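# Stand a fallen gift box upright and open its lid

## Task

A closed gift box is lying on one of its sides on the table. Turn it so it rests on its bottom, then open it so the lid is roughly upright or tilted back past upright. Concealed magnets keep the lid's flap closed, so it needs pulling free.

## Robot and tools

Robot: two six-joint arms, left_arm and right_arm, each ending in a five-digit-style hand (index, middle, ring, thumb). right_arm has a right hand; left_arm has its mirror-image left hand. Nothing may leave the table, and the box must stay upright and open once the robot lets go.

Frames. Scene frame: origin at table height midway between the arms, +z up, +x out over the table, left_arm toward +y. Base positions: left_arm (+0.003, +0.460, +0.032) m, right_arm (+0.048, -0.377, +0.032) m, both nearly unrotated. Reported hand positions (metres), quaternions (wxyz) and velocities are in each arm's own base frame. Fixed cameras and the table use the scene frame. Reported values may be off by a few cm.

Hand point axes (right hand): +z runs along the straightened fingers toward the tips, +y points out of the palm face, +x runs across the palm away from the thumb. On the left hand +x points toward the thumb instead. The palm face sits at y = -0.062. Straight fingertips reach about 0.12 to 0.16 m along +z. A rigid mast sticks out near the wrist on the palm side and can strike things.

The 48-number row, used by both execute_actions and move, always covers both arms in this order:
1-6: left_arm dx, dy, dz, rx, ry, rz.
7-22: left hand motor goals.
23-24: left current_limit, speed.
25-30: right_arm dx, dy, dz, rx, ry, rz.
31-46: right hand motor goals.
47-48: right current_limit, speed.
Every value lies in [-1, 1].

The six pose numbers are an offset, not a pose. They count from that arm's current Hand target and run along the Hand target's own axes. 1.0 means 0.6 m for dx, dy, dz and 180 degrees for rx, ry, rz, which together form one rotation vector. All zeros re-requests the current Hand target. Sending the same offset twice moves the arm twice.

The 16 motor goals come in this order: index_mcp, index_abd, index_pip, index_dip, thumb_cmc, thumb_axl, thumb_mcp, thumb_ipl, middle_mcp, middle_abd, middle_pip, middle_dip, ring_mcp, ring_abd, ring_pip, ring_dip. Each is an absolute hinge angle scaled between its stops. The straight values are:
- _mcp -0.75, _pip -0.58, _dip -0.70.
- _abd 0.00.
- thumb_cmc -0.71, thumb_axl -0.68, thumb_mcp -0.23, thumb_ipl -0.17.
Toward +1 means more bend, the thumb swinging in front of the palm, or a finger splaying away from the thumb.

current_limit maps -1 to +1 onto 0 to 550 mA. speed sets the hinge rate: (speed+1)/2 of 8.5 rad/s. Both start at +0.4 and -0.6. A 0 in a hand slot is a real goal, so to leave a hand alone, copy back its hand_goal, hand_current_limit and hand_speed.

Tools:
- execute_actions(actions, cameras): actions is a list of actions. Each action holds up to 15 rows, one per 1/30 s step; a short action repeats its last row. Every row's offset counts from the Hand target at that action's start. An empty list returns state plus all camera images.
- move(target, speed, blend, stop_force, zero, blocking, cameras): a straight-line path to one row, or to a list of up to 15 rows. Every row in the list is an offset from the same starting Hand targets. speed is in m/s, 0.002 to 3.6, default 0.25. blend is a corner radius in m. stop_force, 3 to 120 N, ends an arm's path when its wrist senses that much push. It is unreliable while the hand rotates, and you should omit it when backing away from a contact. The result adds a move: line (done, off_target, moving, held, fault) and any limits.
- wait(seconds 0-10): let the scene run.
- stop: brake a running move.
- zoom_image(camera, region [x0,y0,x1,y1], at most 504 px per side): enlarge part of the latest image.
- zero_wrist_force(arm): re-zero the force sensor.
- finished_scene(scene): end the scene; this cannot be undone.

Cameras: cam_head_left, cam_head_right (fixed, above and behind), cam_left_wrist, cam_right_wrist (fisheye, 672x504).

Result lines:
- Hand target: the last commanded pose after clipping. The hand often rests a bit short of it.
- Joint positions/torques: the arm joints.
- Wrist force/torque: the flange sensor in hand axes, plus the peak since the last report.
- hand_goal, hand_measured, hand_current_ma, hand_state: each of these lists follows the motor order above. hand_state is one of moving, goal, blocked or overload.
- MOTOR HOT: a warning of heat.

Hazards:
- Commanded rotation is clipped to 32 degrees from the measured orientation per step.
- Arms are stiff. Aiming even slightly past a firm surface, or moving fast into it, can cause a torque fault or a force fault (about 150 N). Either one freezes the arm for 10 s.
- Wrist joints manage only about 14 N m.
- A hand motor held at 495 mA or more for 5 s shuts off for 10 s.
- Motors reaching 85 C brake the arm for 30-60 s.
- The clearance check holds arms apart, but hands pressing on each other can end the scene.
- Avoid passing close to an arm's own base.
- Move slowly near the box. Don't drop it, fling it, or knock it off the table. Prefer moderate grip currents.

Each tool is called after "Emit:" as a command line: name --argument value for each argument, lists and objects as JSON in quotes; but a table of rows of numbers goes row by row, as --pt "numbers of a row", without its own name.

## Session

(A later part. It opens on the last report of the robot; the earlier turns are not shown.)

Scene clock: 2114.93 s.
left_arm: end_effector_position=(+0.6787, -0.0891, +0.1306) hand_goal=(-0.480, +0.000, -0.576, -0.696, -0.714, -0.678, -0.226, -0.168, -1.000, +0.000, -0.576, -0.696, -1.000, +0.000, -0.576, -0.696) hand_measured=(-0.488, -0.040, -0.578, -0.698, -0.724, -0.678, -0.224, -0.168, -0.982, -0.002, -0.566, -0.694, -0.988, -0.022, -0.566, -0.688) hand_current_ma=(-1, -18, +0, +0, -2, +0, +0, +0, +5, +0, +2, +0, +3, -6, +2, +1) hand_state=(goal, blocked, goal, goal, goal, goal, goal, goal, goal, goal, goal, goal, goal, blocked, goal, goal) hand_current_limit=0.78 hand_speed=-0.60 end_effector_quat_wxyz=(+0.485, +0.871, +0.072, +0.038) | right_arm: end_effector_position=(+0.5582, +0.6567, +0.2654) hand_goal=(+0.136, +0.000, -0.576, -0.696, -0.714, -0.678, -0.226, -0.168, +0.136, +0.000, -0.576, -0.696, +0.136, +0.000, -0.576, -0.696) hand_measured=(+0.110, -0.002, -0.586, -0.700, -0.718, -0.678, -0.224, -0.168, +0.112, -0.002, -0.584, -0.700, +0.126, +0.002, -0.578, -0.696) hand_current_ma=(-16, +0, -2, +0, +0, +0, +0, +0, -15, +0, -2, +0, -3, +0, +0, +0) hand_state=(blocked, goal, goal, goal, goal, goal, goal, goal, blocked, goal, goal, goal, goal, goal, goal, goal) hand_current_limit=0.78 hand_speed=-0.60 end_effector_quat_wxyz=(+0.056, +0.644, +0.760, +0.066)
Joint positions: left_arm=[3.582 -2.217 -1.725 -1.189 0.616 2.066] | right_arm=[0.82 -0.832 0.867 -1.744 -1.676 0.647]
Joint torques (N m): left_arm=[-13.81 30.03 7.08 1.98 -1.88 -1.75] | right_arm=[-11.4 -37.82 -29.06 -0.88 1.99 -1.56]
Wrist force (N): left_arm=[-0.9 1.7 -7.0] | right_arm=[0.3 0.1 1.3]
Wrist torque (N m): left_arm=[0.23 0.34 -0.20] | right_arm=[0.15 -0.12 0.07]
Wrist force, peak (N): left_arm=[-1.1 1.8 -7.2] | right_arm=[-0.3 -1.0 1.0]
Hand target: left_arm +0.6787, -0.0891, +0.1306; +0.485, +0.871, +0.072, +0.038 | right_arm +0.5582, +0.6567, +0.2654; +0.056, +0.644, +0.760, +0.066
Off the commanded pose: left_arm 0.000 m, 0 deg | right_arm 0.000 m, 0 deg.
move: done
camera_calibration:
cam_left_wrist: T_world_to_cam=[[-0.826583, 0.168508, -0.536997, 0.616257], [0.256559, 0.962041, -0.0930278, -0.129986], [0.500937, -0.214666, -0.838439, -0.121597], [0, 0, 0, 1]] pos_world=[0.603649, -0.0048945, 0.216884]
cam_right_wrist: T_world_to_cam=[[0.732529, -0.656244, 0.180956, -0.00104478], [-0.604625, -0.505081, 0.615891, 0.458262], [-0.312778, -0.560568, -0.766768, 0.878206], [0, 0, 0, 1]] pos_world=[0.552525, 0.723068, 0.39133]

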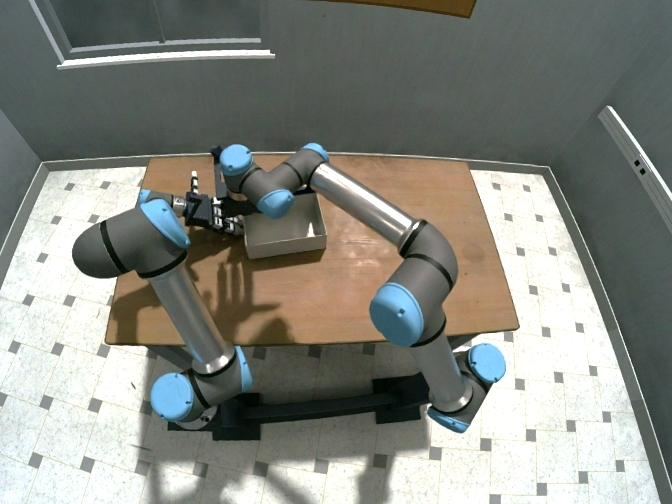

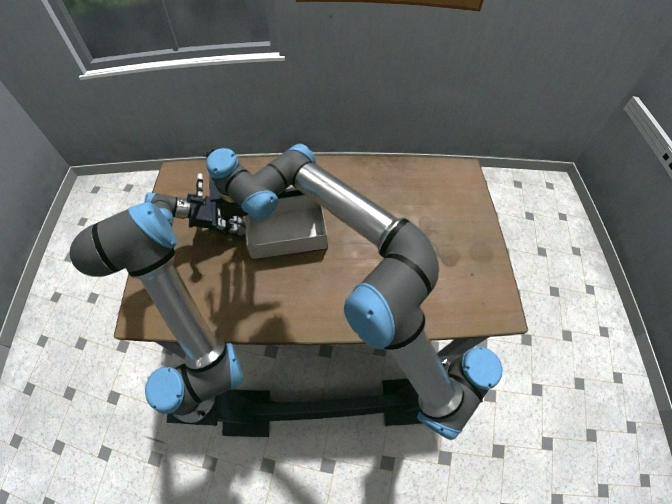

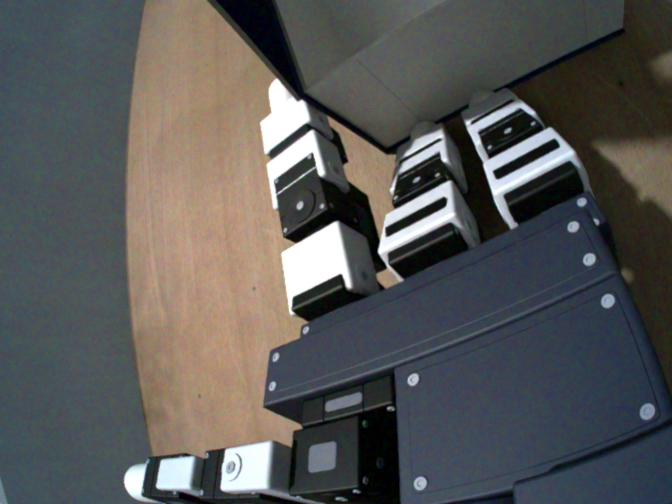

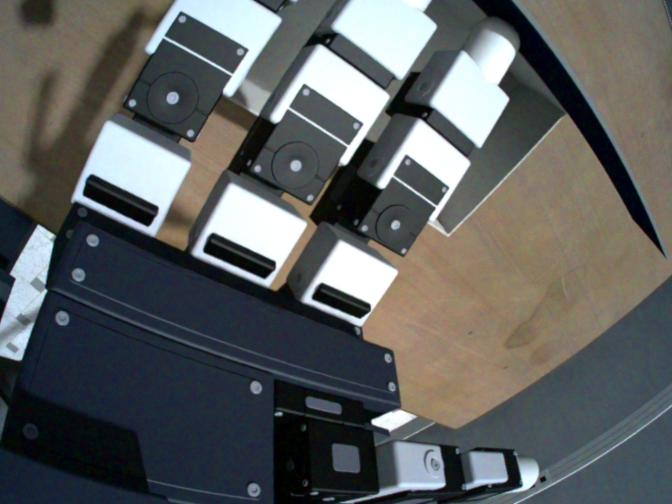

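Emit:
move --pt "0.0033 -0.08 -0.219 0 0 0 -0.479 0 -0.576 -0.696 -0.714 -0.678 -0.226 -0.168 -1 0 -0.576 -0.696 -1 0 -0.576 -0.696 0.78 -0.6 0 0 0 0 0 0 0.137 0 -0.576 -0.696 -0.714 -0.678 -0.226 -0.168 0.137 0 -0.576 -0.696 0.137 0 -0.576 -0.696 0.78 -0.6" --pt "0.1905 0.1483 -0.3005 0 0 0 -0.479 0 -0.576 -0.696 -0.714 -0.678 -0.226 -0.168 -0.479 0 -0.576 -0.696 -0.479 0 -0.576 -0.696 0.78 -0.6 0 0 0 0 0 0 0.137 0 -0.576 -0.696 -0.714 -0.678 -0.226 -0.168 0.137 0 -0.576 -0.696 0.137 0 -0.576 -0.696 0.78 -0.6" --speed '[0.06, 0.15]' --cameras '["all"]'

Scene clock: 2269.60 s.
left_arm: end_effector_position=(+0.7749, +0.0344, +0.3009) hand_goal=(-0.480, +0.000, -0.576, -0.696, -0.714, -0.678, -0.226, -0.168, -0.480, +0.000, -0.576, -0.696, -0.480, +0.000, -0.576, -0.696) hand_measured=(-0.488, -0.004, -0.578, -0.698, -0.724, -0.678, -0.224, -0.168, -0.502, -0.004, -0.576, -0.694, -0.500, -0.002, -0.576, -0.694) hand_current_ma=(-1, +0, +0, +0, -2, +0, +0, +0, -8, +0, +0, +0, -6, +0, +0, +0) hand_state=(goal, goal, goal, goal, goal, goal, goal, goal, blocked, goal, goal, goal, goal, goal, goal, goal) hand_current_limit=0.78 hand_speed=-0.60 end_effector_quat_wxyz=(+0.485, +0.871, +0.072, +0.038) | right_arm: end_effector_position=(+0.5582, +0.6567, +0.2654) hand_goal=(+0.136, +0.000, -0.576, -0.696, -0.714, -0.678, -0.226, -0.168, +0.136, +0.000, -0.576, -0.696, +0.136, +0.000, -0.576, -0.696) hand_measured=(+0.112, -0.002, -0.586, -0.700, -0.718, -0.678, -0.224, -0.168, +0.112, -0.002, -0.584, -0.700, +0.126, +0.002, -0.578, -0.696) hand_current_ma=(-15, +0, -2, +0, +0, +0, +0, +0, -14, +0, -2, +0, -3, +0, +0, +0) hand_state=(blocked, goal, goal, goal, goal, goal, goal, goal, blocked, goal, goal, goal, goal, goal, goal, goal) hand_current_limit=0.78 hand_speed=-0.60 end_effector_quat_wxyz=(+0.056, +0.644, +0.760, +0.066)
Joint positions: left_arm=[3.676 -2.293 -1.057 -1.894 0.659 2.206] | right_arm=[0.82 -0.832 0.867 -1.744 -1.676 0.647]
Joint torques (N m): left_arm=[-11.96 42.25 30.21 0.15 0.68 2.04] | right_arm=[-11.1 -37.26 -26.71 -1.05 1.88 -0.65]
Wrist force (N): left_arm=[-3.6 -3.1 1.7] | right_arm=[0.3 0.1 1.1]
Wrist torque (N m): left_arm=[-0.25 0.53 -0.19] | right_arm=[0.14 -0.10 0.05]
Wrist force, peak (N): left_arm=[-1.2 2.0 -7.3] | right_arm=[0.0 0.0 1.5]
Hand target: left_arm +0.7749, +0.0344, +0.3009; +0.485, +0.871, +0.072, +0.038 | right_arm +0.5582, +0.6567, +0.2654; +0.056, +0.644, +0.760, +0.066
Off the commanded pose: left_arm 0.000 m, 0 deg | right_arm 0.000 m, 0 deg.
move: done
camera_calibration:
cam_left_wrist: T_world_to_cam=[[-0.826583, 0.168508, -0.536997, 0.766431], [0.256559, 0.962041, -0.0930278, -0.257541], [0.500937, -0.214666, -0.838439, -0.000510885], [0, 0, 0, 1]] pos_world=[0.699849, 0.118505, 0.387184]
cam_right_wrist: T_world_to_cam=[[0.732529, -0.656244, 0.180956, -0.00104478], [-0.604625, -0.505081, 0.615891, 0.458262], [-0.312778, -0.560568, -0.766768, 0.878206], [0, 0, 0, 1]] pos_world=[0.552525, 0.723068, 0.39133]

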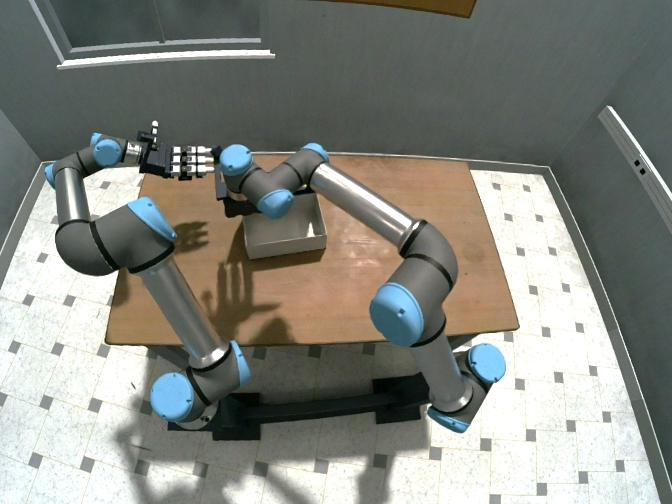

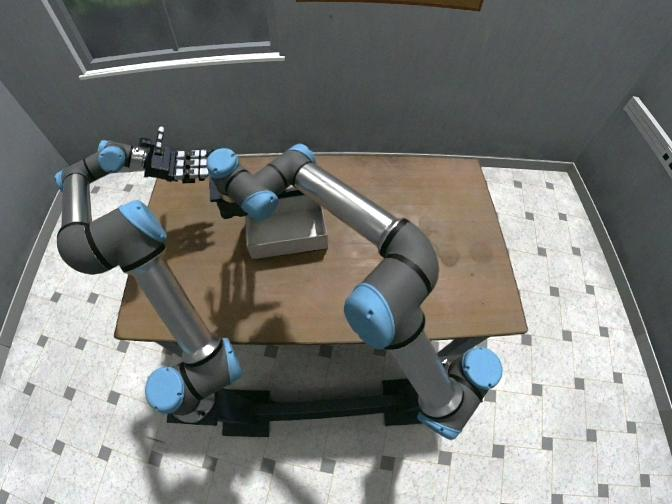

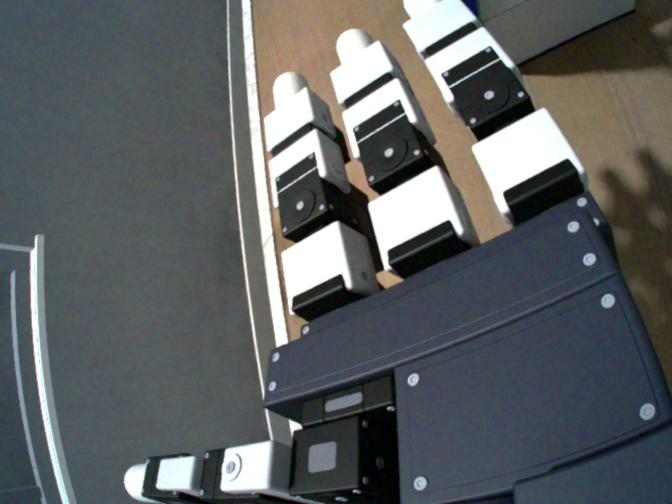

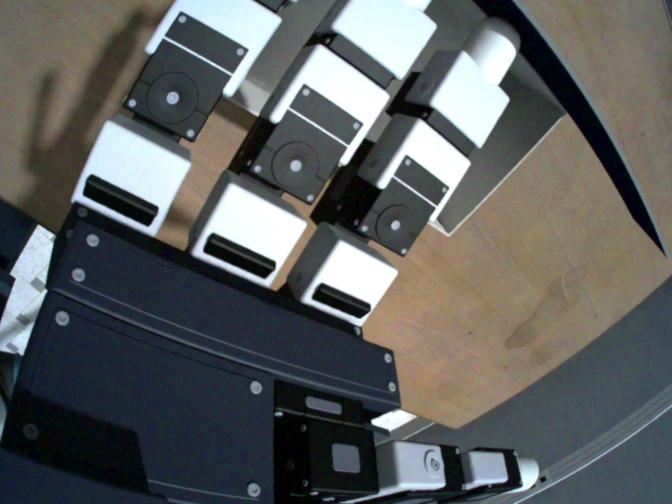

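Emit:
move --target '[-0.002,0.0747,0.2045,0,0,0,-0.479,0,-0.576,-0.696,-0.714,-0.678,-0.226,-0.168,-0.479,0,-0.576,-0.696,-0.479,0,-0.576,-0.696,0.78,-0.6,0,0,0,0,0,0,0.137,0,-0.576,-0.696,-0.714,-0.678,-0.226,-0.168,0.137,0,-0.576,-0.696,0.137,0,-0.576,-0.696,0.78,-0.6]' --speed 0.1 --cameras '["all"]'

Scene clock: 2276.73 s.
left_arm: end_effector_position=(+0.7943, -0.0920, +0.2743) hand_goal=(-0.480, +0.000, -0.576, -0.696, -0.714, -0.678, -0.226, -0.168, -0.480, +0.000, -0.576, -0.696, -0.480, +0.000, -0.576, -0.696) hand_measured=(-0.488, -0.004, -0.578, -0.698, -0.724, -0.678, -0.224, -0.168, -0.502, -0.004, -0.576, -0.694, -0.500, -0.002, -0.576, -0.694) hand_current_ma=(-1, +0, +0, +0, -2, +0, +0, +0, -8, +0, +0, +0, -6, +0, +0, +0) hand_state=(goal, goal, goal, goal, goal, goal, goal, goal, blocked, goal, goal, goal, goal, goal, goal, goal) hand_current_limit=0.78 hand_speed=-0.60 end_effector_quat_wxyz=(+0.485, +0.871, +0.072, +0.038) | right_arm: end_effector_position=(+0.5582, +0.6567, +0.2654) hand_goal=(+0.136, +0.000, -0.576, -0.696, -0.714, -0.678, -0.226, -0.168, +0.136, +0.000, -0.576, -0.696, +0.136, +0.000, -0.576, -0.696) hand_measured=(+0.112, -0.002, -0.586, -0.700, -0.718, -0.678, -0.224, -0.168, +0.112, -0.002, -0.584, -0.700, +0.126, +0.002, -0.578, -0.696) hand_current_ma=(-15, +0, -2, +0, +0, +0, +0, +0, -14, +0, -2, +0, -3, +0, +0, +0) hand_state=(blocked, goal, goal, goal, goal, goal, goal, goal, blocked, goal, goal, goal, goal, goal, goal, goal) hand_current_limit=0.78 hand_speed=-0.60 end_effector_quat_wxyz=(+0.056, +0.644, +0.760, +0.066)
Joint positions: left_arm=[3.511 -2.264 -1.227 -1.544 0.59 1.949] | right_arm=[0.82 -0.832 0.867 -1.744 -1.676 0.647]
Joint torques (N m): left_arm=[-12.11 40.99 15.27 3.34 -3.52 -2.21] | right_arm=[-11.32 -37.74 -24.69 -1.13 1.85 0.08]
Wrist force (N): left_arm=[-3.3 -3.0 1.5] | right_arm=[0.1 -0.1 0.9]
Wrist torque (N m): left_arm=[-0.26 0.49 -0.15] | right_arm=[0.12 -0.08 0.03]
Wrist force, peak (N): left_arm=[-3.8 -3.3 1.8] | right_arm=[0.1 0.1 1.3]
Hand target: left_arm +0.7943, -0.0920, +0.2743; +0.485, +0.871, +0.072, +0.038 | right_arm +0.5582, +0.6567, +0.2654; +0.056, +0.644, +0.760, +0.066
Off the commanded pose: left_arm 0.000 m, 0 deg | right_arm 0.000 m, 0 deg.
move: done
camera_calibration:
cam_left_wrist: T_world_to_cam=[[-0.826583, 0.168508, -0.536997, 0.789411], [0.256559, 0.962041, -0.0930278, -0.143496], [0.500937, -0.214666, -0.838439, -0.0597278], [0, 0, 0, 1]] pos_world=[0.719249, -0.0077945, 0.360484]
cam_right_wrist: T_world_to_cam=[[0.732529, -0.656244, 0.180956, -0.00104478], [-0.604625, -0.505081, 0.615891, 0.458262], [-0.312778, -0.560568, -0.766768, 0.878206], [0, 0, 0, 1]] pos_world=[0.552525, 0.723068, 0.39133]

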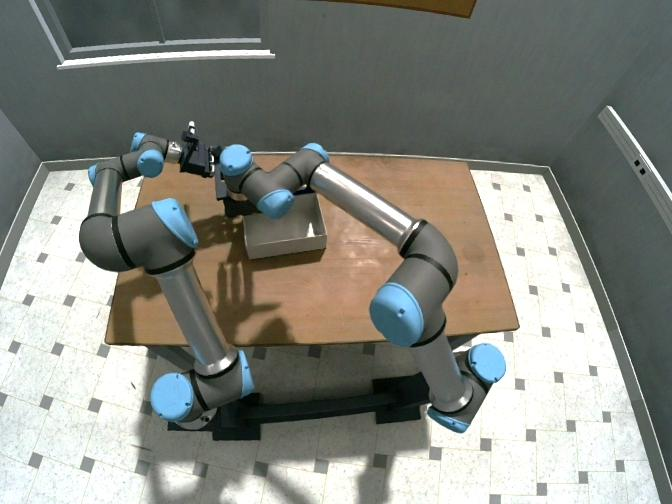

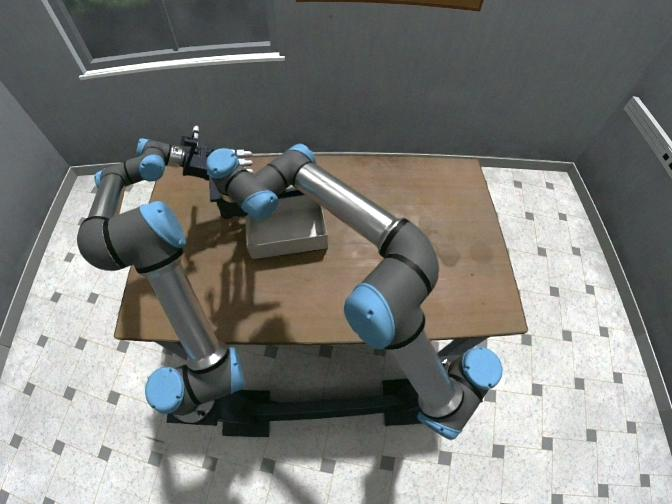

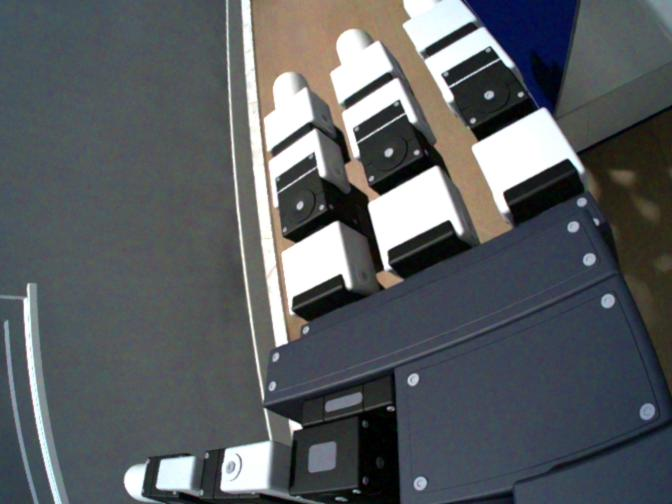

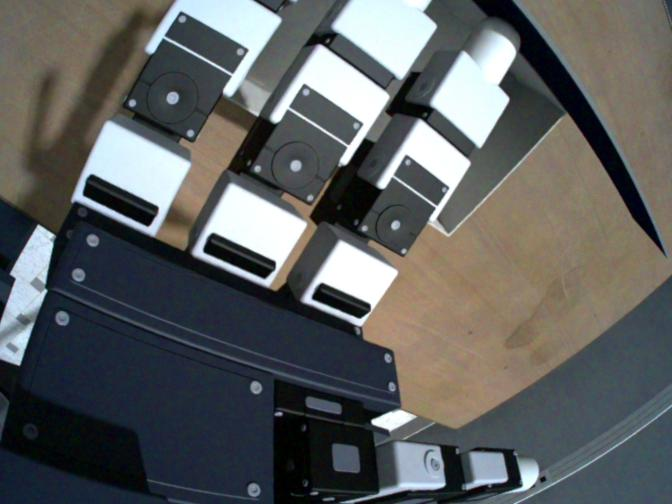

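Emit:
move --target '[0,0,0,0,0,0,-0.479,0,-0.576,-0.696,-0.714,-0.678,-0.226,-0.168,-0.479,0,-0.576,-0.696,-0.479,0,-0.576,-0.696,0.78,-0.6,0,0.0748,0.0081,0,0,0,0.137,0,-0.576,-0.696,-0.714,-0.678,-0.226,-0.168,0.137,0,-0.576,-0.696,0.137,0,-0.576,-0.696,0.78,-0.6]' --speed 0.05 --stop_force 12 --cameras '["all"]'

Scene clock: 2283.20 s.
left_arm: end_effector_position=(+0.7943, -0.0920, +0.2742) hand_goal=(-0.480, +0.000, -0.576, -0.696, -0.714, -0.678, -0.226, -0.168, -0.480, +0.000, -0.576, -0.696, -0.480, +0.000, -0.576, -0.696) hand_measured=(-0.488, -0.004, -0.578, -0.698, -0.724, -0.678, -0.224, -0.168, -0.502, -0.004, -0.576, -0.694, -0.500, -0.002, -0.576, -0.694) hand_current_ma=(-1, +0, +0, +0, -2, +0, +0, +0, -8, +0, +0, +0, -6, +0, +0, +0) hand_state=(goal, goal, goal, goal, goal, goal, goal, goal, blocked, goal, goal, goal, goal, goal, goal, goal) hand_current_limit=0.78 hand_speed=-0.60 end_effector_quat_wxyz=(+0.485, +0.871, +0.072, +0.038) | right_arm: end_effector_position=(+0.6026, +0.6641, +0.2684) hand_goal=(+0.136, +0.000, -0.576, -0.696, -0.714, -0.678, -0.226, -0.168, +0.136, +0.000, -0.576, -0.696, +0.136, +0.000, -0.576, -0.696) hand_measured=(+0.118, -0.002, -0.580, -0.698, -0.718, -0.678, -0.224, -0.168, +0.114, -0.002, -0.582, -0.698, +0.126, +0.002, -0.578, -0.696) hand_current_ma=(-8, +0, -1, +0, +0, +0, +0, +0, -12, +0, -1, +0, -3, +0, +0, +0) hand_state=(goal, goal, goal, goal, goal, goal, goal, goal, blocked, goal, goal, goal, goal, goal, goal, goal) hand_current_limit=0.78 hand_speed=-0.60 end_effector_quat_wxyz=(+0.056, +0.644, +0.760, +0.066)
Joint positions: left_arm=[3.511 -2.264 -1.227 -1.544 0.59 1.949] | right_arm=[0.786 -0.725 0.67 -1.658 -1.671 0.613]
Joint torques (N m): left_arm=[-11.97 44.75 14.84 3.24 -3.51 -2.36] | right_arm=[-11.85 -40.51 -29.03 -0.88 2.06 -1.6]
Wrist force (N): left_arm=[-3.4 -2.9 1.7] | right_arm=[-0.1 0.1 1.4]
Wrist torque (N m): left_arm=[-0.26 0.50 -0.15] | right_arm=[0.08 -0.07 0.02]
Wrist force, peak (N): left_arm=[-3.6 -3.3 1.5] | right_arm=[0.0 0.6 1.5]
Hand target: left_arm +0.7943, -0.0920, +0.2743; +0.485, +0.871, +0.072, +0.038 | right_arm +0.6026, +0.6641, +0.2684; +0.056, +0.644, +0.760, +0.066
Off the commanded pose: left_arm 0.000 m, 0 deg | right_arm 0.000 m, 0 deg.
move: done
camera_calibration:
cam_left_wrist: T_world_to_cam=[[-0.826583, 0.168508, -0.536997, 0.789511], [0.256559, 0.962041, -0.0930278, -0.143425], [0.500937, -0.214666, -0.838439, -0.0597993], [0, 0, 0, 1]] pos_world=[0.719349, -0.0078945, 0.360484]
cam_right_wrist: T_world_to_cam=[[0.732529, -0.656244, 0.180956, -0.0292557], [-0.604625, -0.505081, 0.615891, 0.486998], [-0.312778, -0.560568, -0.766768, 0.898542], [0, 0, 0, 1]] pos_world=[0.596925, 0.730468, 0.39433]

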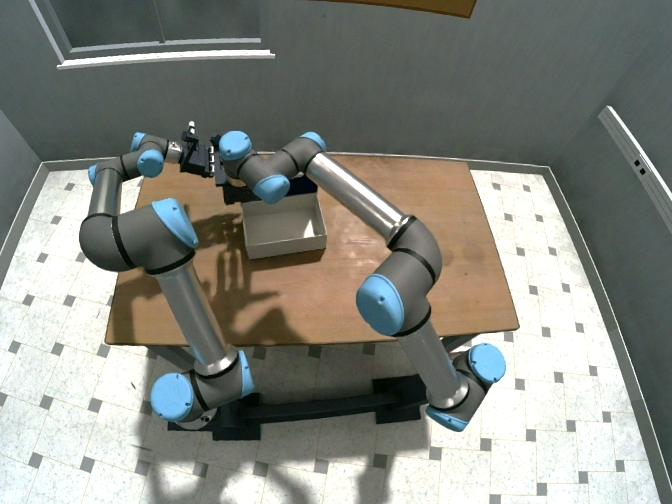

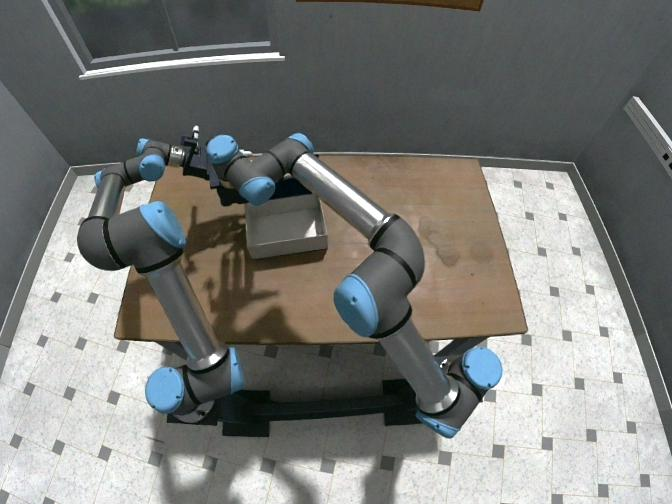

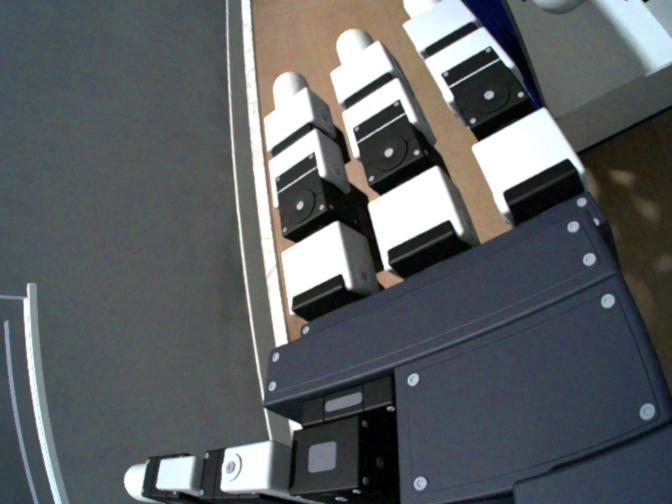

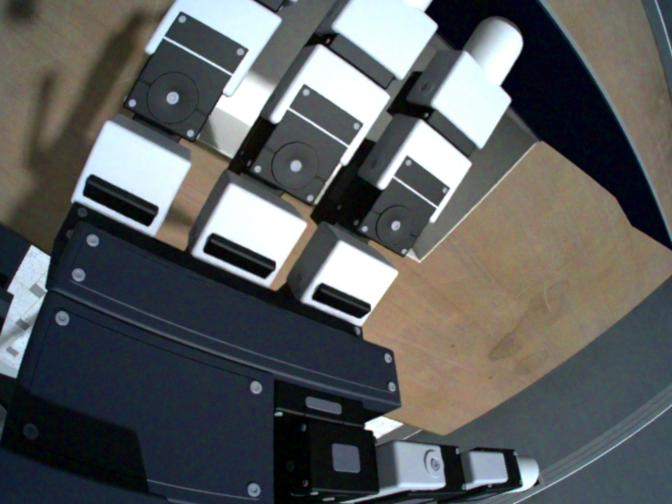

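Emit:
move --target '[0,0,0,0,0,0,-0.479,0,-0.576,-0.696,-0.714,-0.678,-0.226,-0.168,-0.479,0,-0.576,-0.696,-0.479,0,-0.576,-0.696,0.78,-0.6,0,0.0411,0.0087,0,0,0,0.137,0,-0.576,-0.696,-0.714,-0.678,-0.226,-0.168,0.137,0,-0.576,-0.696,0.137,0,-0.576,-0.696,0.78,-0.6]' --speed 0.03 --stop_force 10 --cameras '["all"]'

Scene clock: 2287.33 s.
left_arm: end_effector_position=(+0.7943, -0.0920, +0.2742) hand_goal=(-0.480, +0.000, -0.576, -0.696, -0.714, -0.678, -0.226, -0.168, -0.480, +0.000, -0.576, -0.696, -0.480, +0.000, -0.576, -0.696) hand_measured=(-0.488, -0.004, -0.578, -0.698, -0.724, -0.678, -0.224, -0.168, -0.502, -0.004, -0.576, -0.694, -0.506, -0.024, -0.582, -0.694) hand_current_ma=(-1, +0, +0, +0, -2, +0, +0, +0, -8, +0, +0, +0, -11, -6, +0, +0) hand_state=(goal, goal, goal, goal, goal, goal, goal, goal, blocked, goal, goal, goal, blocked, blocked, goal, goal) hand_current_limit=0.78 hand_speed=-0.60 end_effector_quat_wxyz=(+0.485, +0.871, +0.072, +0.038) | right_arm: end_effector_position=(+0.6274, +0.6682, +0.2675) hand_goal=(+0.136, +0.000, -0.576, -0.696, -0.714, -0.678, -0.226, -0.168, +0.136, +0.000, -0.576, -0.696, +0.136, +0.000, -0.576, -0.696) hand_measured=(+0.118, -0.002, -0.582, -0.698, -0.718, -0.678, -0.224, -0.168, +0.108, +0.004, -0.588, -0.700, +0.126, +0.002, -0.578, -0.696) hand_current_ma=(-9, +0, -1, +0, +0, +0, +0, +0, -19, +1, -3, -1, -3, +0, +0, +0) hand_state=(goal, goal, goal, goal, goal, goal, goal, goal, blocked, goal, goal, goal, goal, goal, goal, goal) hand_current_limit=0.78 hand_speed=-0.60 end_effector_quat_wxyz=(+0.056, +0.644, +0.760, +0.066)
Joint positions: left_arm=[3.511 -2.264 -1.227 -1.544 0.59 1.949] | right_arm=[0.768 -0.649 0.534 -1.599 -1.669 0.596]
Joint torques (N m): left_arm=[-11.32 52.82 14.57 0.7 -2.3 -2.09] | right_arm=[-13.71 -41.85 -28.91 -1.52 1.57 -1.43]
Wrist force (N): left_arm=[0.6 -5.1 1.4] | right_arm=[0.2 -3.9 0.3]
Wrist torque (N m): left_arm=[-0.19 0.71 0.19] | right_arm=[0.14 -0.04 -0.06]
Wrist force, peak (N): left_arm=[0.8 -5.1 1.7] | right_arm=[0.2 -4.2 0.3]
Hand target: left_arm +0.7943, -0.0920, +0.2743; +0.485, +0.871, +0.072, +0.038 | right_arm +0.6274, +0.6682, +0.2675; +0.056, +0.644, +0.760, +0.066
Off the commanded pose: left_arm 0.000 m, 0 deg | right_arm 0.000 m, 0 deg.
move: done
camera_calibration:
cam_left_wrist: T_world_to_cam=[[-0.826583, 0.168508, -0.536997, 0.789511], [0.256559, 0.962041, -0.0930278, -0.143425], [0.500937, -0.214666, -0.838439, -0.0597993], [0, 0, 0, 1]] pos_world=[0.719349, -0.0078945, 0.360484]
cam_right_wrist: T_world_to_cam=[[0.732529, -0.656244, 0.180956, -0.0446422], [-0.604625, -0.505081, 0.615891, 0.504678], [-0.312778, -0.560568, -0.766768, 0.907938], [0, 0, 0, 1]] pos_world=[0.621825, 0.734568, 0.39343]

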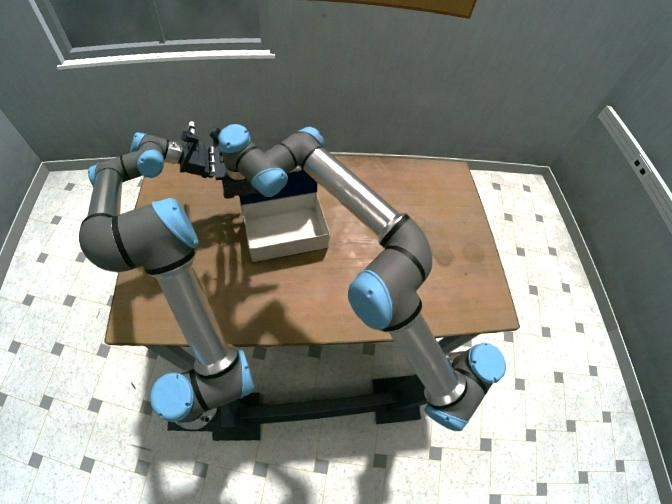

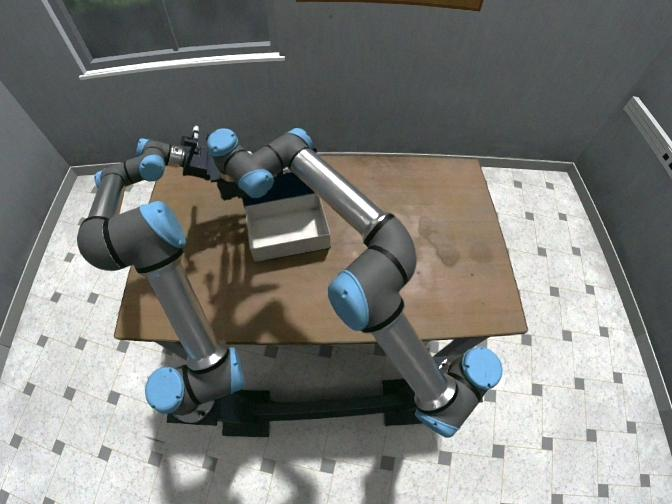

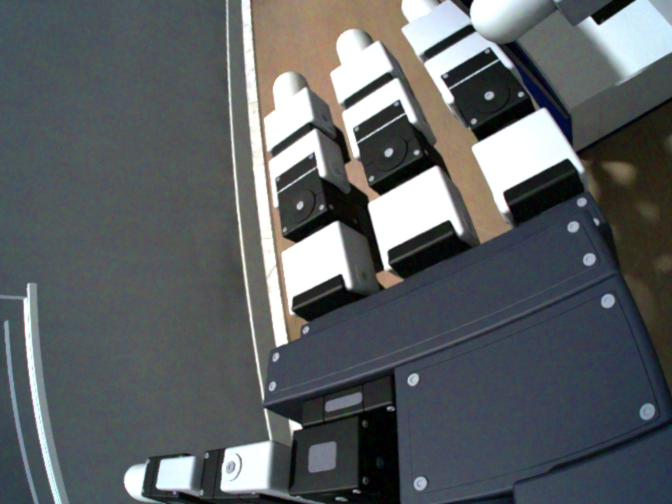

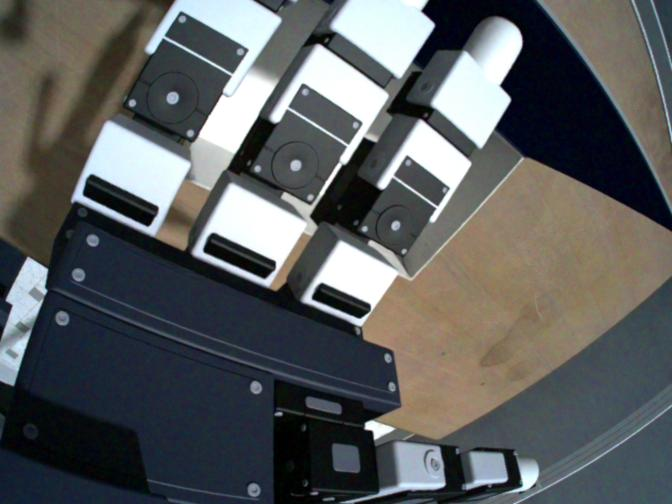

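Emit:
move --target '[0,0,0,0,0,0,-0.479,0,-0.576,-0.696,-0.714,-0.678,-0.226,-0.168,-0.479,0,-0.576,-0.696,-0.479,0,-0.576,-0.696,0.78,-0.6,0,-0.0411,-0.0073,0,0,0,0.137,0,-0.576,-0.696,-0.714,-0.678,-0.226,-0.168,0.137,0,-0.576,-0.696,0.137,0,-0.576,-0.696,0.78,-0.6]' --speed 0.03 --cameras '["all"]'

Scene clock: 2292.60 s.
left_arm: end_effector_position=(+0.7943, -0.0920, +0.2742) hand_goal=(-0.480, +0.000, -0.576, -0.696, -0.714, -0.678, -0.226, -0.168, -0.480, +0.000, -0.576, -0.696, -0.480, +0.000, -0.576, -0.696) hand_measured=(-0.488, -0.004, -0.578, -0.698, -0.724, -0.678, -0.224, -0.168, -0.502, -0.004, -0.576, -0.694, -0.502, -0.006, -0.582, -0.694) hand_current_ma=(-1, +0, +0, +0, -2, +0, +0, +0, -8, +0, +0, +0, -8, +0, +0, +0) hand_state=(goal, goal, goal, goal, goal, goal, goal, goal, blocked, goal, goal, goal, blocked, goal, goal, goal) hand_current_limit=0.78 hand_speed=-0.60 end_effector_quat_wxyz=(+0.485, +0.871, +0.072, +0.038) | right_arm: end_effector_position=(+0.6028, +0.6641, +0.2676) hand_goal=(+0.136, +0.000, -0.576, -0.696, -0.714, -0.678, -0.226, -0.168, +0.136, +0.000, -0.576, -0.696, +0.136, +0.000, -0.576, -0.696) hand_measured=(+0.118, -0.002, -0.582, -0.698, -0.718, -0.678, -0.224, -0.168, +0.112, +0.004, -0.584, -0.700, +0.126, +0.002, -0.578, -0.696) hand_current_ma=(-9, +0, -1, +0, +0, +0, +0, +0, -14, +0, -1, +0, -3, +0, +0, +0) hand_state=(goal, goal, goal, goal, goal, goal, goal, goal, blocked, goal, goal, goal, goal, goal, goal, goal) hand_current_limit=0.78 hand_speed=-0.60 end_effector_quat_wxyz=(+0.056, +0.644, +0.760, +0.066)
Joint positions: left_arm=[3.511 -2.264 -1.227 -1.544 0.59 1.949] | right_arm=[0.786 -0.724 0.671 -1.659 -1.671 0.613]
Joint torques (N m): left_arm=[-10.25 59.38 15.19 1.08 0.23 -1.23] | right_arm=[10.85 -63.45 -14.32 -4.53 -2.93 1.41]
Wrist force (N): left_arm=[-3.0 -2.9 1.6] | right_arm=[-0.2 -0.1 1.3]
Wrist torque (N m): left_arm=[-0.24 0.49 -0.12] | right_arm=[0.06 -0.06 -0.14]
Wrist force, peak (N): left_arm=[0.7 -5.5 1.4] | right_arm=[0.0 -4.2 0.3]
Hand target: left_arm +0.7943, -0.0920, +0.2743; +0.485, +0.871, +0.072, +0.038 | right_arm +0.6027, +0.6641, +0.2676; +0.056, +0.644, +0.760, +0.066
Off the commanded pose: left_arm 0.000 m, 0 deg | right_arm 0.000 m, 0 deg.
move: done
camera_calibration:
cam_left_wrist: T_world_to_cam=[[-0.826583, 0.168508, -0.536997, 0.789511], [0.256559, 0.962041, -0.0930278, -0.143425], [0.500937, -0.214666, -0.838439, -0.0597993], [0, 0, 0, 1]] pos_world=[0.719349, -0.0078945, 0.360484]
cam_right_wrist: T_world_to_cam=[[0.732535, -0.656234, 0.180968, -0.0292732], [-0.604605, -0.505047, 0.615939, 0.487555], [-0.312803, -0.560611, -0.766727, 0.898021], [0, 0, 0, 1]] pos_world=[0.597126, 0.730468, 0.39353]

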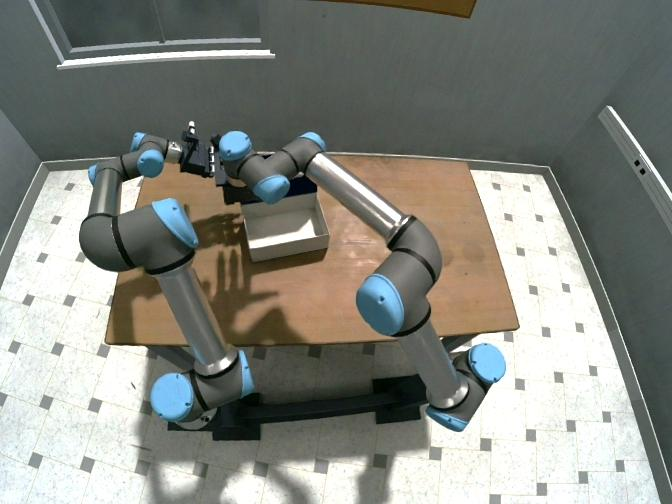

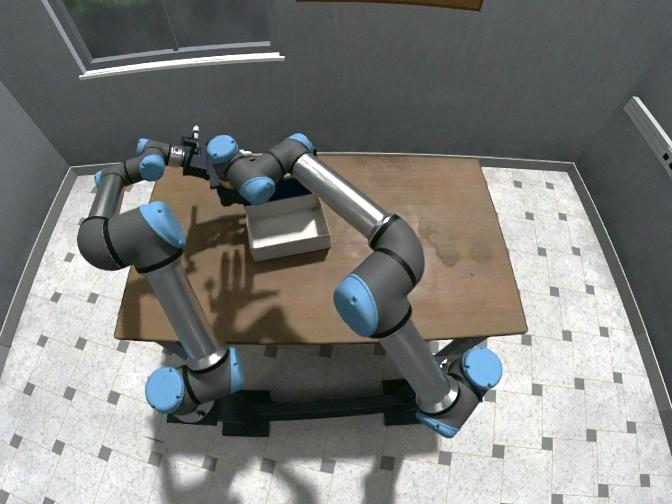

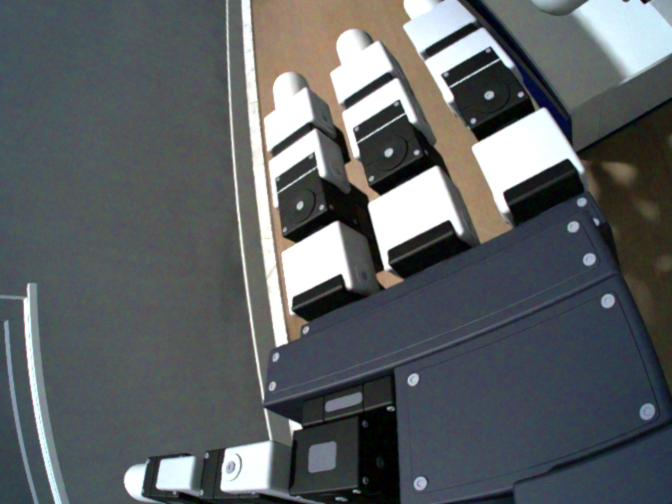

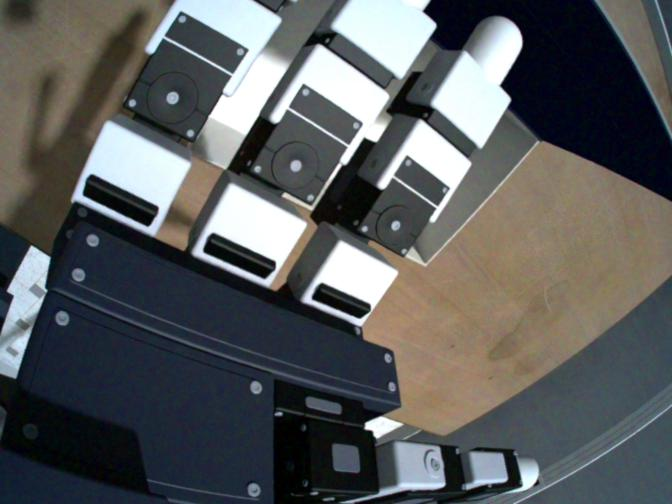

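Emit:
move --target '[0.0492,0.0047,0.0075,0,0,0,-0.479,0,-0.576,-0.696,-0.714,-0.678,-0.226,-0.168,-0.479,0,-0.576,-0.696,-0.479,0,-0.576,-0.696,0.78,-0.6,0,0,0,0,0,0,0.137,0,-0.576,-0.696,-0.714,-0.678,-0.226,-0.168,0.137,0,-0.576,-0.696,0.137,0,-0.576,-0.696,0.78,-0.6]' --speed 0.03 --cameras '["cam_head_left", "cam_left_wrist", "cam_right_wrist"]'

Scene clock: 2298.83 s.
left_arm: end_effector_position=(+0.8242, -0.0925, +0.2742) hand_goal=(-0.480, +0.000, -0.576, -0.696, -0.714, -0.678, -0.226, -0.168, -0.480, +0.000, -0.576, -0.696, -0.480, +0.000, -0.576, -0.696) hand_measured=(-0.488, -0.004, -0.578, -0.698, -0.724, -0.678, -0.224, -0.168, -0.502, -0.004, -0.576, -0.694, -0.502, -0.004, -0.582, -0.694) hand_current_ma=(-1, +0, +0, +0, -2, +0, +0, +0, -8, +0, +0, +0, -7, +0, +0, +0) hand_state=(goal, goal, goal, goal, goal, goal, goal, goal, blocked, goal, goal, goal, blocked, goal, goal, goal) hand_current_limit=0.78 hand_speed=-0.60 end_effector_quat_wxyz=(+0.485, +0.871, +0.072, +0.038) | right_arm: end_effector_position=(+0.6027, +0.6641, +0.2676) hand_goal=(+0.136, +0.000, -0.576, -0.696, -0.714, -0.678, -0.226, -0.168, +0.136, +0.000, -0.576, -0.696, +0.136, +0.000, -0.576, -0.696) hand_measured=(+0.118, -0.002, -0.582, -0.698, -0.718, -0.678, -0.224, -0.168, +0.112, +0.004, -0.584, -0.700, +0.126, +0.002, -0.578, -0.696) hand_current_ma=(-9, +0, -1, +0, +0, +0, +0, +0, -14, +0, -1, +0, -3, +0, +0, +0) hand_state=(goal, goal, goal, goal, goal, goal, goal, goal, blocked, goal, goal, goal, goal, goal, goal, goal) hand_current_limit=0.78 hand_speed=-0.60 end_effector_quat_wxyz=(+0.056, +0.644, +0.760, +0.066)
Joint positions: left_arm=[3.496 -2.337 -1.105 -1.572 0.585 1.924] | right_arm=[0.786 -0.725 0.672 -1.66 -1.671 0.613]
Joint torques (N m): left_arm=[-11.76 43.94 31.01 0.72 -3.48 -2.37] | right_arm=[10.14 -62.7 -14.62 -4.64 -2.8 0.56]
Wrist force (N): left_arm=[-2.9 -3.0 1.4] | right_arm=[0.1 0.3 1.2]
Wrist torque (N m): left_arm=[-0.23 0.48 -0.11] | right_arm=[0.12 -0.10 -0.11]
Wrist force, peak (N): left_arm=[-3.2 -3.3 1.7] | right_arm=[0.0 0.1 1.5]
Hand target: left_arm +0.8243, -0.0925, +0.2742; +0.485, +0.871, +0.072, +0.038 | right_arm +0.6027, +0.6641, +0.2676; +0.056, +0.644, +0.760, +0.066
Off the commanded pose: left_arm 0.000 m, 0 deg | right_arm 0.000 m, 0 deg.
move: done
camera_calibration:
cam_left_wrist: T_world_to_cam=[[-0.826605, 0.168428, -0.536988, 0.814251], [0.25649, 0.962055, -0.0930717, -0.150653], [0.500937, -0.214666, -0.83844, -0.0749465], [0, 0, 0, 1]] pos_world=[0.749249, -0.00829438, 0.360384]
cam_right_wrist: T_world_to_cam=[[0.732529, -0.656244, 0.180956, -0.0292575], [-0.604625, -0.505081, 0.615891, 0.487611], [-0.312778, -0.560568, -0.766768, 0.897991], [0, 0, 0, 1]] pos_world=[0.597125, 0.730468, 0.39353]
Images, in order (width x height): cam_head_left 672x504, cam_left_wrist 672x504, cam_right_wrist 672x504.

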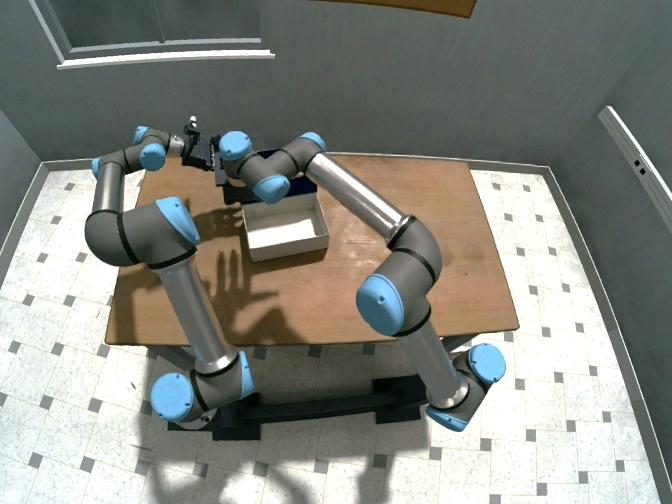

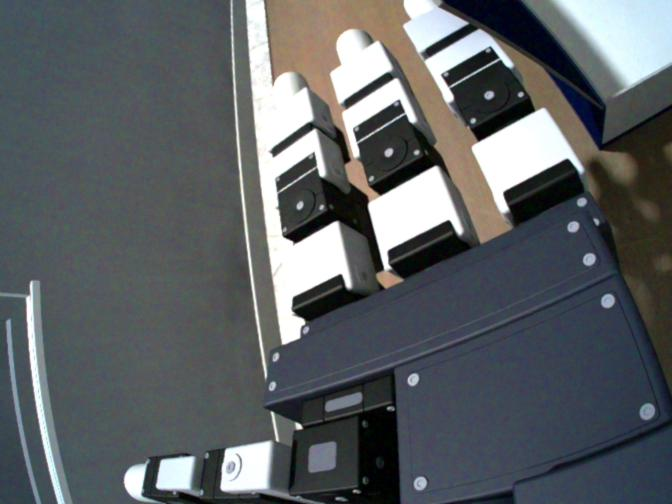

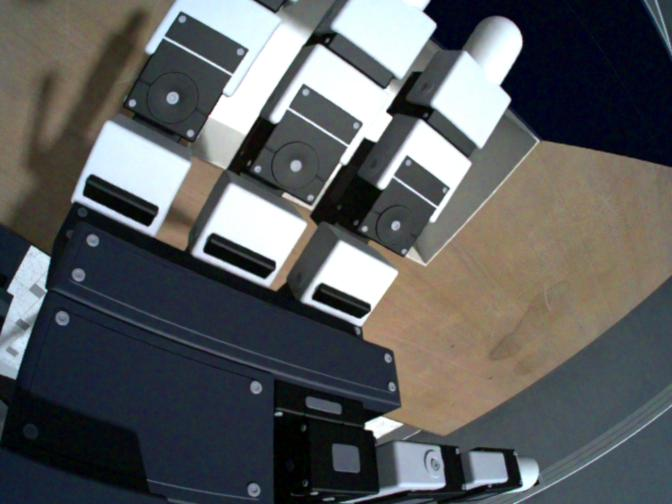

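Emit:
move --target '[0.0656,0.0063,0.01,0,0,0,-0.479,0,-0.576,-0.696,-0.714,-0.678,-0.226,-0.168,-0.479,0,-0.576,-0.696,-0.479,0,-0.576,-0.696,0.78,-0.6,0,-0.08,-0.0142,0,0,0,0.137,0,-0.576,-0.696,-0.714,-0.678,-0.226,-0.168,0.137,0,-0.576,-0.696,0.137,0,-0.576,-0.696,0.78,-0.6]' --speed 0.04 --cameras '["cam_head_left", "cam_left_wrist", "cam_right_wrist"]'

Scene clock: 2305.40 s.
left_arm: end_effector_position=(+0.8642, -0.0931, +0.2741) hand_goal=(-0.480, +0.000, -0.576, -0.696, -0.714, -0.678, -0.226, -0.168, -0.480, +0.000, -0.576, -0.696, -0.480, +0.000, -0.576, -0.696) hand_measured=(-0.488, -0.004, -0.578, -0.698, -0.724, -0.678, -0.224, -0.168, -0.502, -0.004, -0.576, -0.694, -0.502, -0.004, -0.582, -0.694) hand_current_ma=(-1, +0, +0, +0, -2, +0, +0, +0, -8, +0, +0, +0, -7, +0, +0, +0) hand_state=(goal, goal, goal, goal, goal, goal, goal, goal, blocked, goal, goal, goal, blocked, goal, goal, goal) hand_current_limit=0.78 hand_speed=-0.60 end_effector_quat_wxyz=(+0.485, +0.871, +0.072, +0.038) | right_arm: end_effector_position=(+0.5547, +0.6561, +0.2677) hand_goal=(+0.136, +0.000, -0.576, -0.696, -0.714, -0.678, -0.226, -0.168, +0.136, +0.000, -0.576, -0.696, +0.136, +0.000, -0.576, -0.696) hand_measured=(+0.118, -0.002, -0.582, -0.698, -0.718, -0.678, -0.224, -0.168, +0.114, +0.004, -0.584, -0.700, +0.126, +0.002, -0.578, -0.696) hand_current_ma=(-9, +0, -1, +0, +0, +0, +0, +0, -14, +0, -1, +0, -3, +0, +0, +0) hand_state=(goal, goal, goal, goal, goal, goal, goal, goal, blocked, goal, goal, goal, goal, goal, goal, goal) hand_current_limit=0.78 hand_speed=-0.60 end_effector_quat_wxyz=(+0.056, +0.644, +0.760, +0.066)
Joint positions: left_arm=[3.478 -2.444 -0.918 -1.626 0.58 1.892] | right_arm=[0.822 -0.84 0.875 -1.743 -1.676 0.65]
Joint torques (N m): left_arm=[-11.22 48.37 31.48 0.79 -3.52 -2.44] | right_arm=[10.2 -60.4 -16.58 -4.75 -2.87 1.4]
Wrist force (N): left_arm=[-3.0 -3.4 1.2] | right_arm=[0.0 0.3 1.1]
Wrist torque (N m): left_arm=[-0.26 0.48 -0.11] | right_arm=[0.12 -0.08 -0.11]
Wrist force, peak (N): left_arm=[-3.2 -3.7 1.5] | right_arm=[-0.1 0.3 1.5]
Hand target: left_arm +0.8643, -0.0931, +0.2741; +0.485, +0.871, +0.072, +0.038 | right_arm +0.5547, +0.6561, +0.2677; +0.056, +0.644, +0.760, +0.066
Off the commanded pose: left_arm 0.000 m, 0 deg | right_arm 0.000 m, 0 deg.
move: done
camera_calibration:
cam_left_wrist: T_world_to_cam=[[-0.826605, 0.168428, -0.536988, 0.847363], [0.25649, 0.962055, -0.0930717, -0.160345], [0.500937, -0.214666, -0.83844, -0.0951966], [0, 0, 0, 1]] pos_world=[0.789249, -0.00889438, 0.360284]
cam_right_wrist: T_world_to_cam=[[0.732535, -0.656234, 0.180968, 0.000693797], [-0.604605, -0.505047, 0.615939, 0.454372], [-0.312803, -0.560611, -0.766727, 0.878567], [0, 0, 0, 1]] pos_world=[0.549026, 0.722468, 0.39363]
Images, in order (width x height): cam_head_left 672x504, cam_left_wrist 672x504, cam_right_wrist 672x504.

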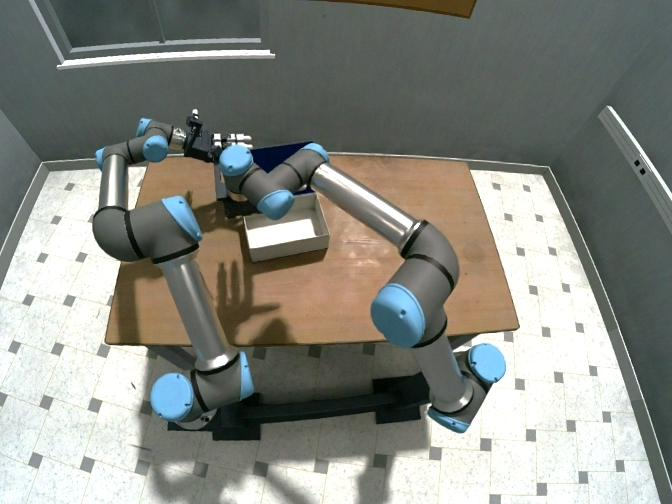

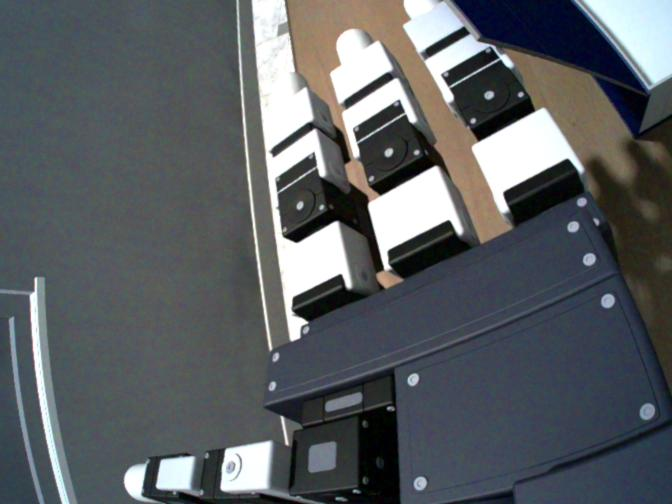

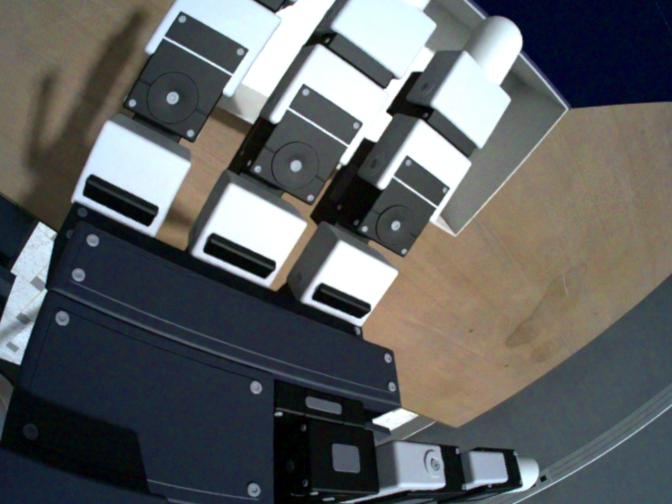

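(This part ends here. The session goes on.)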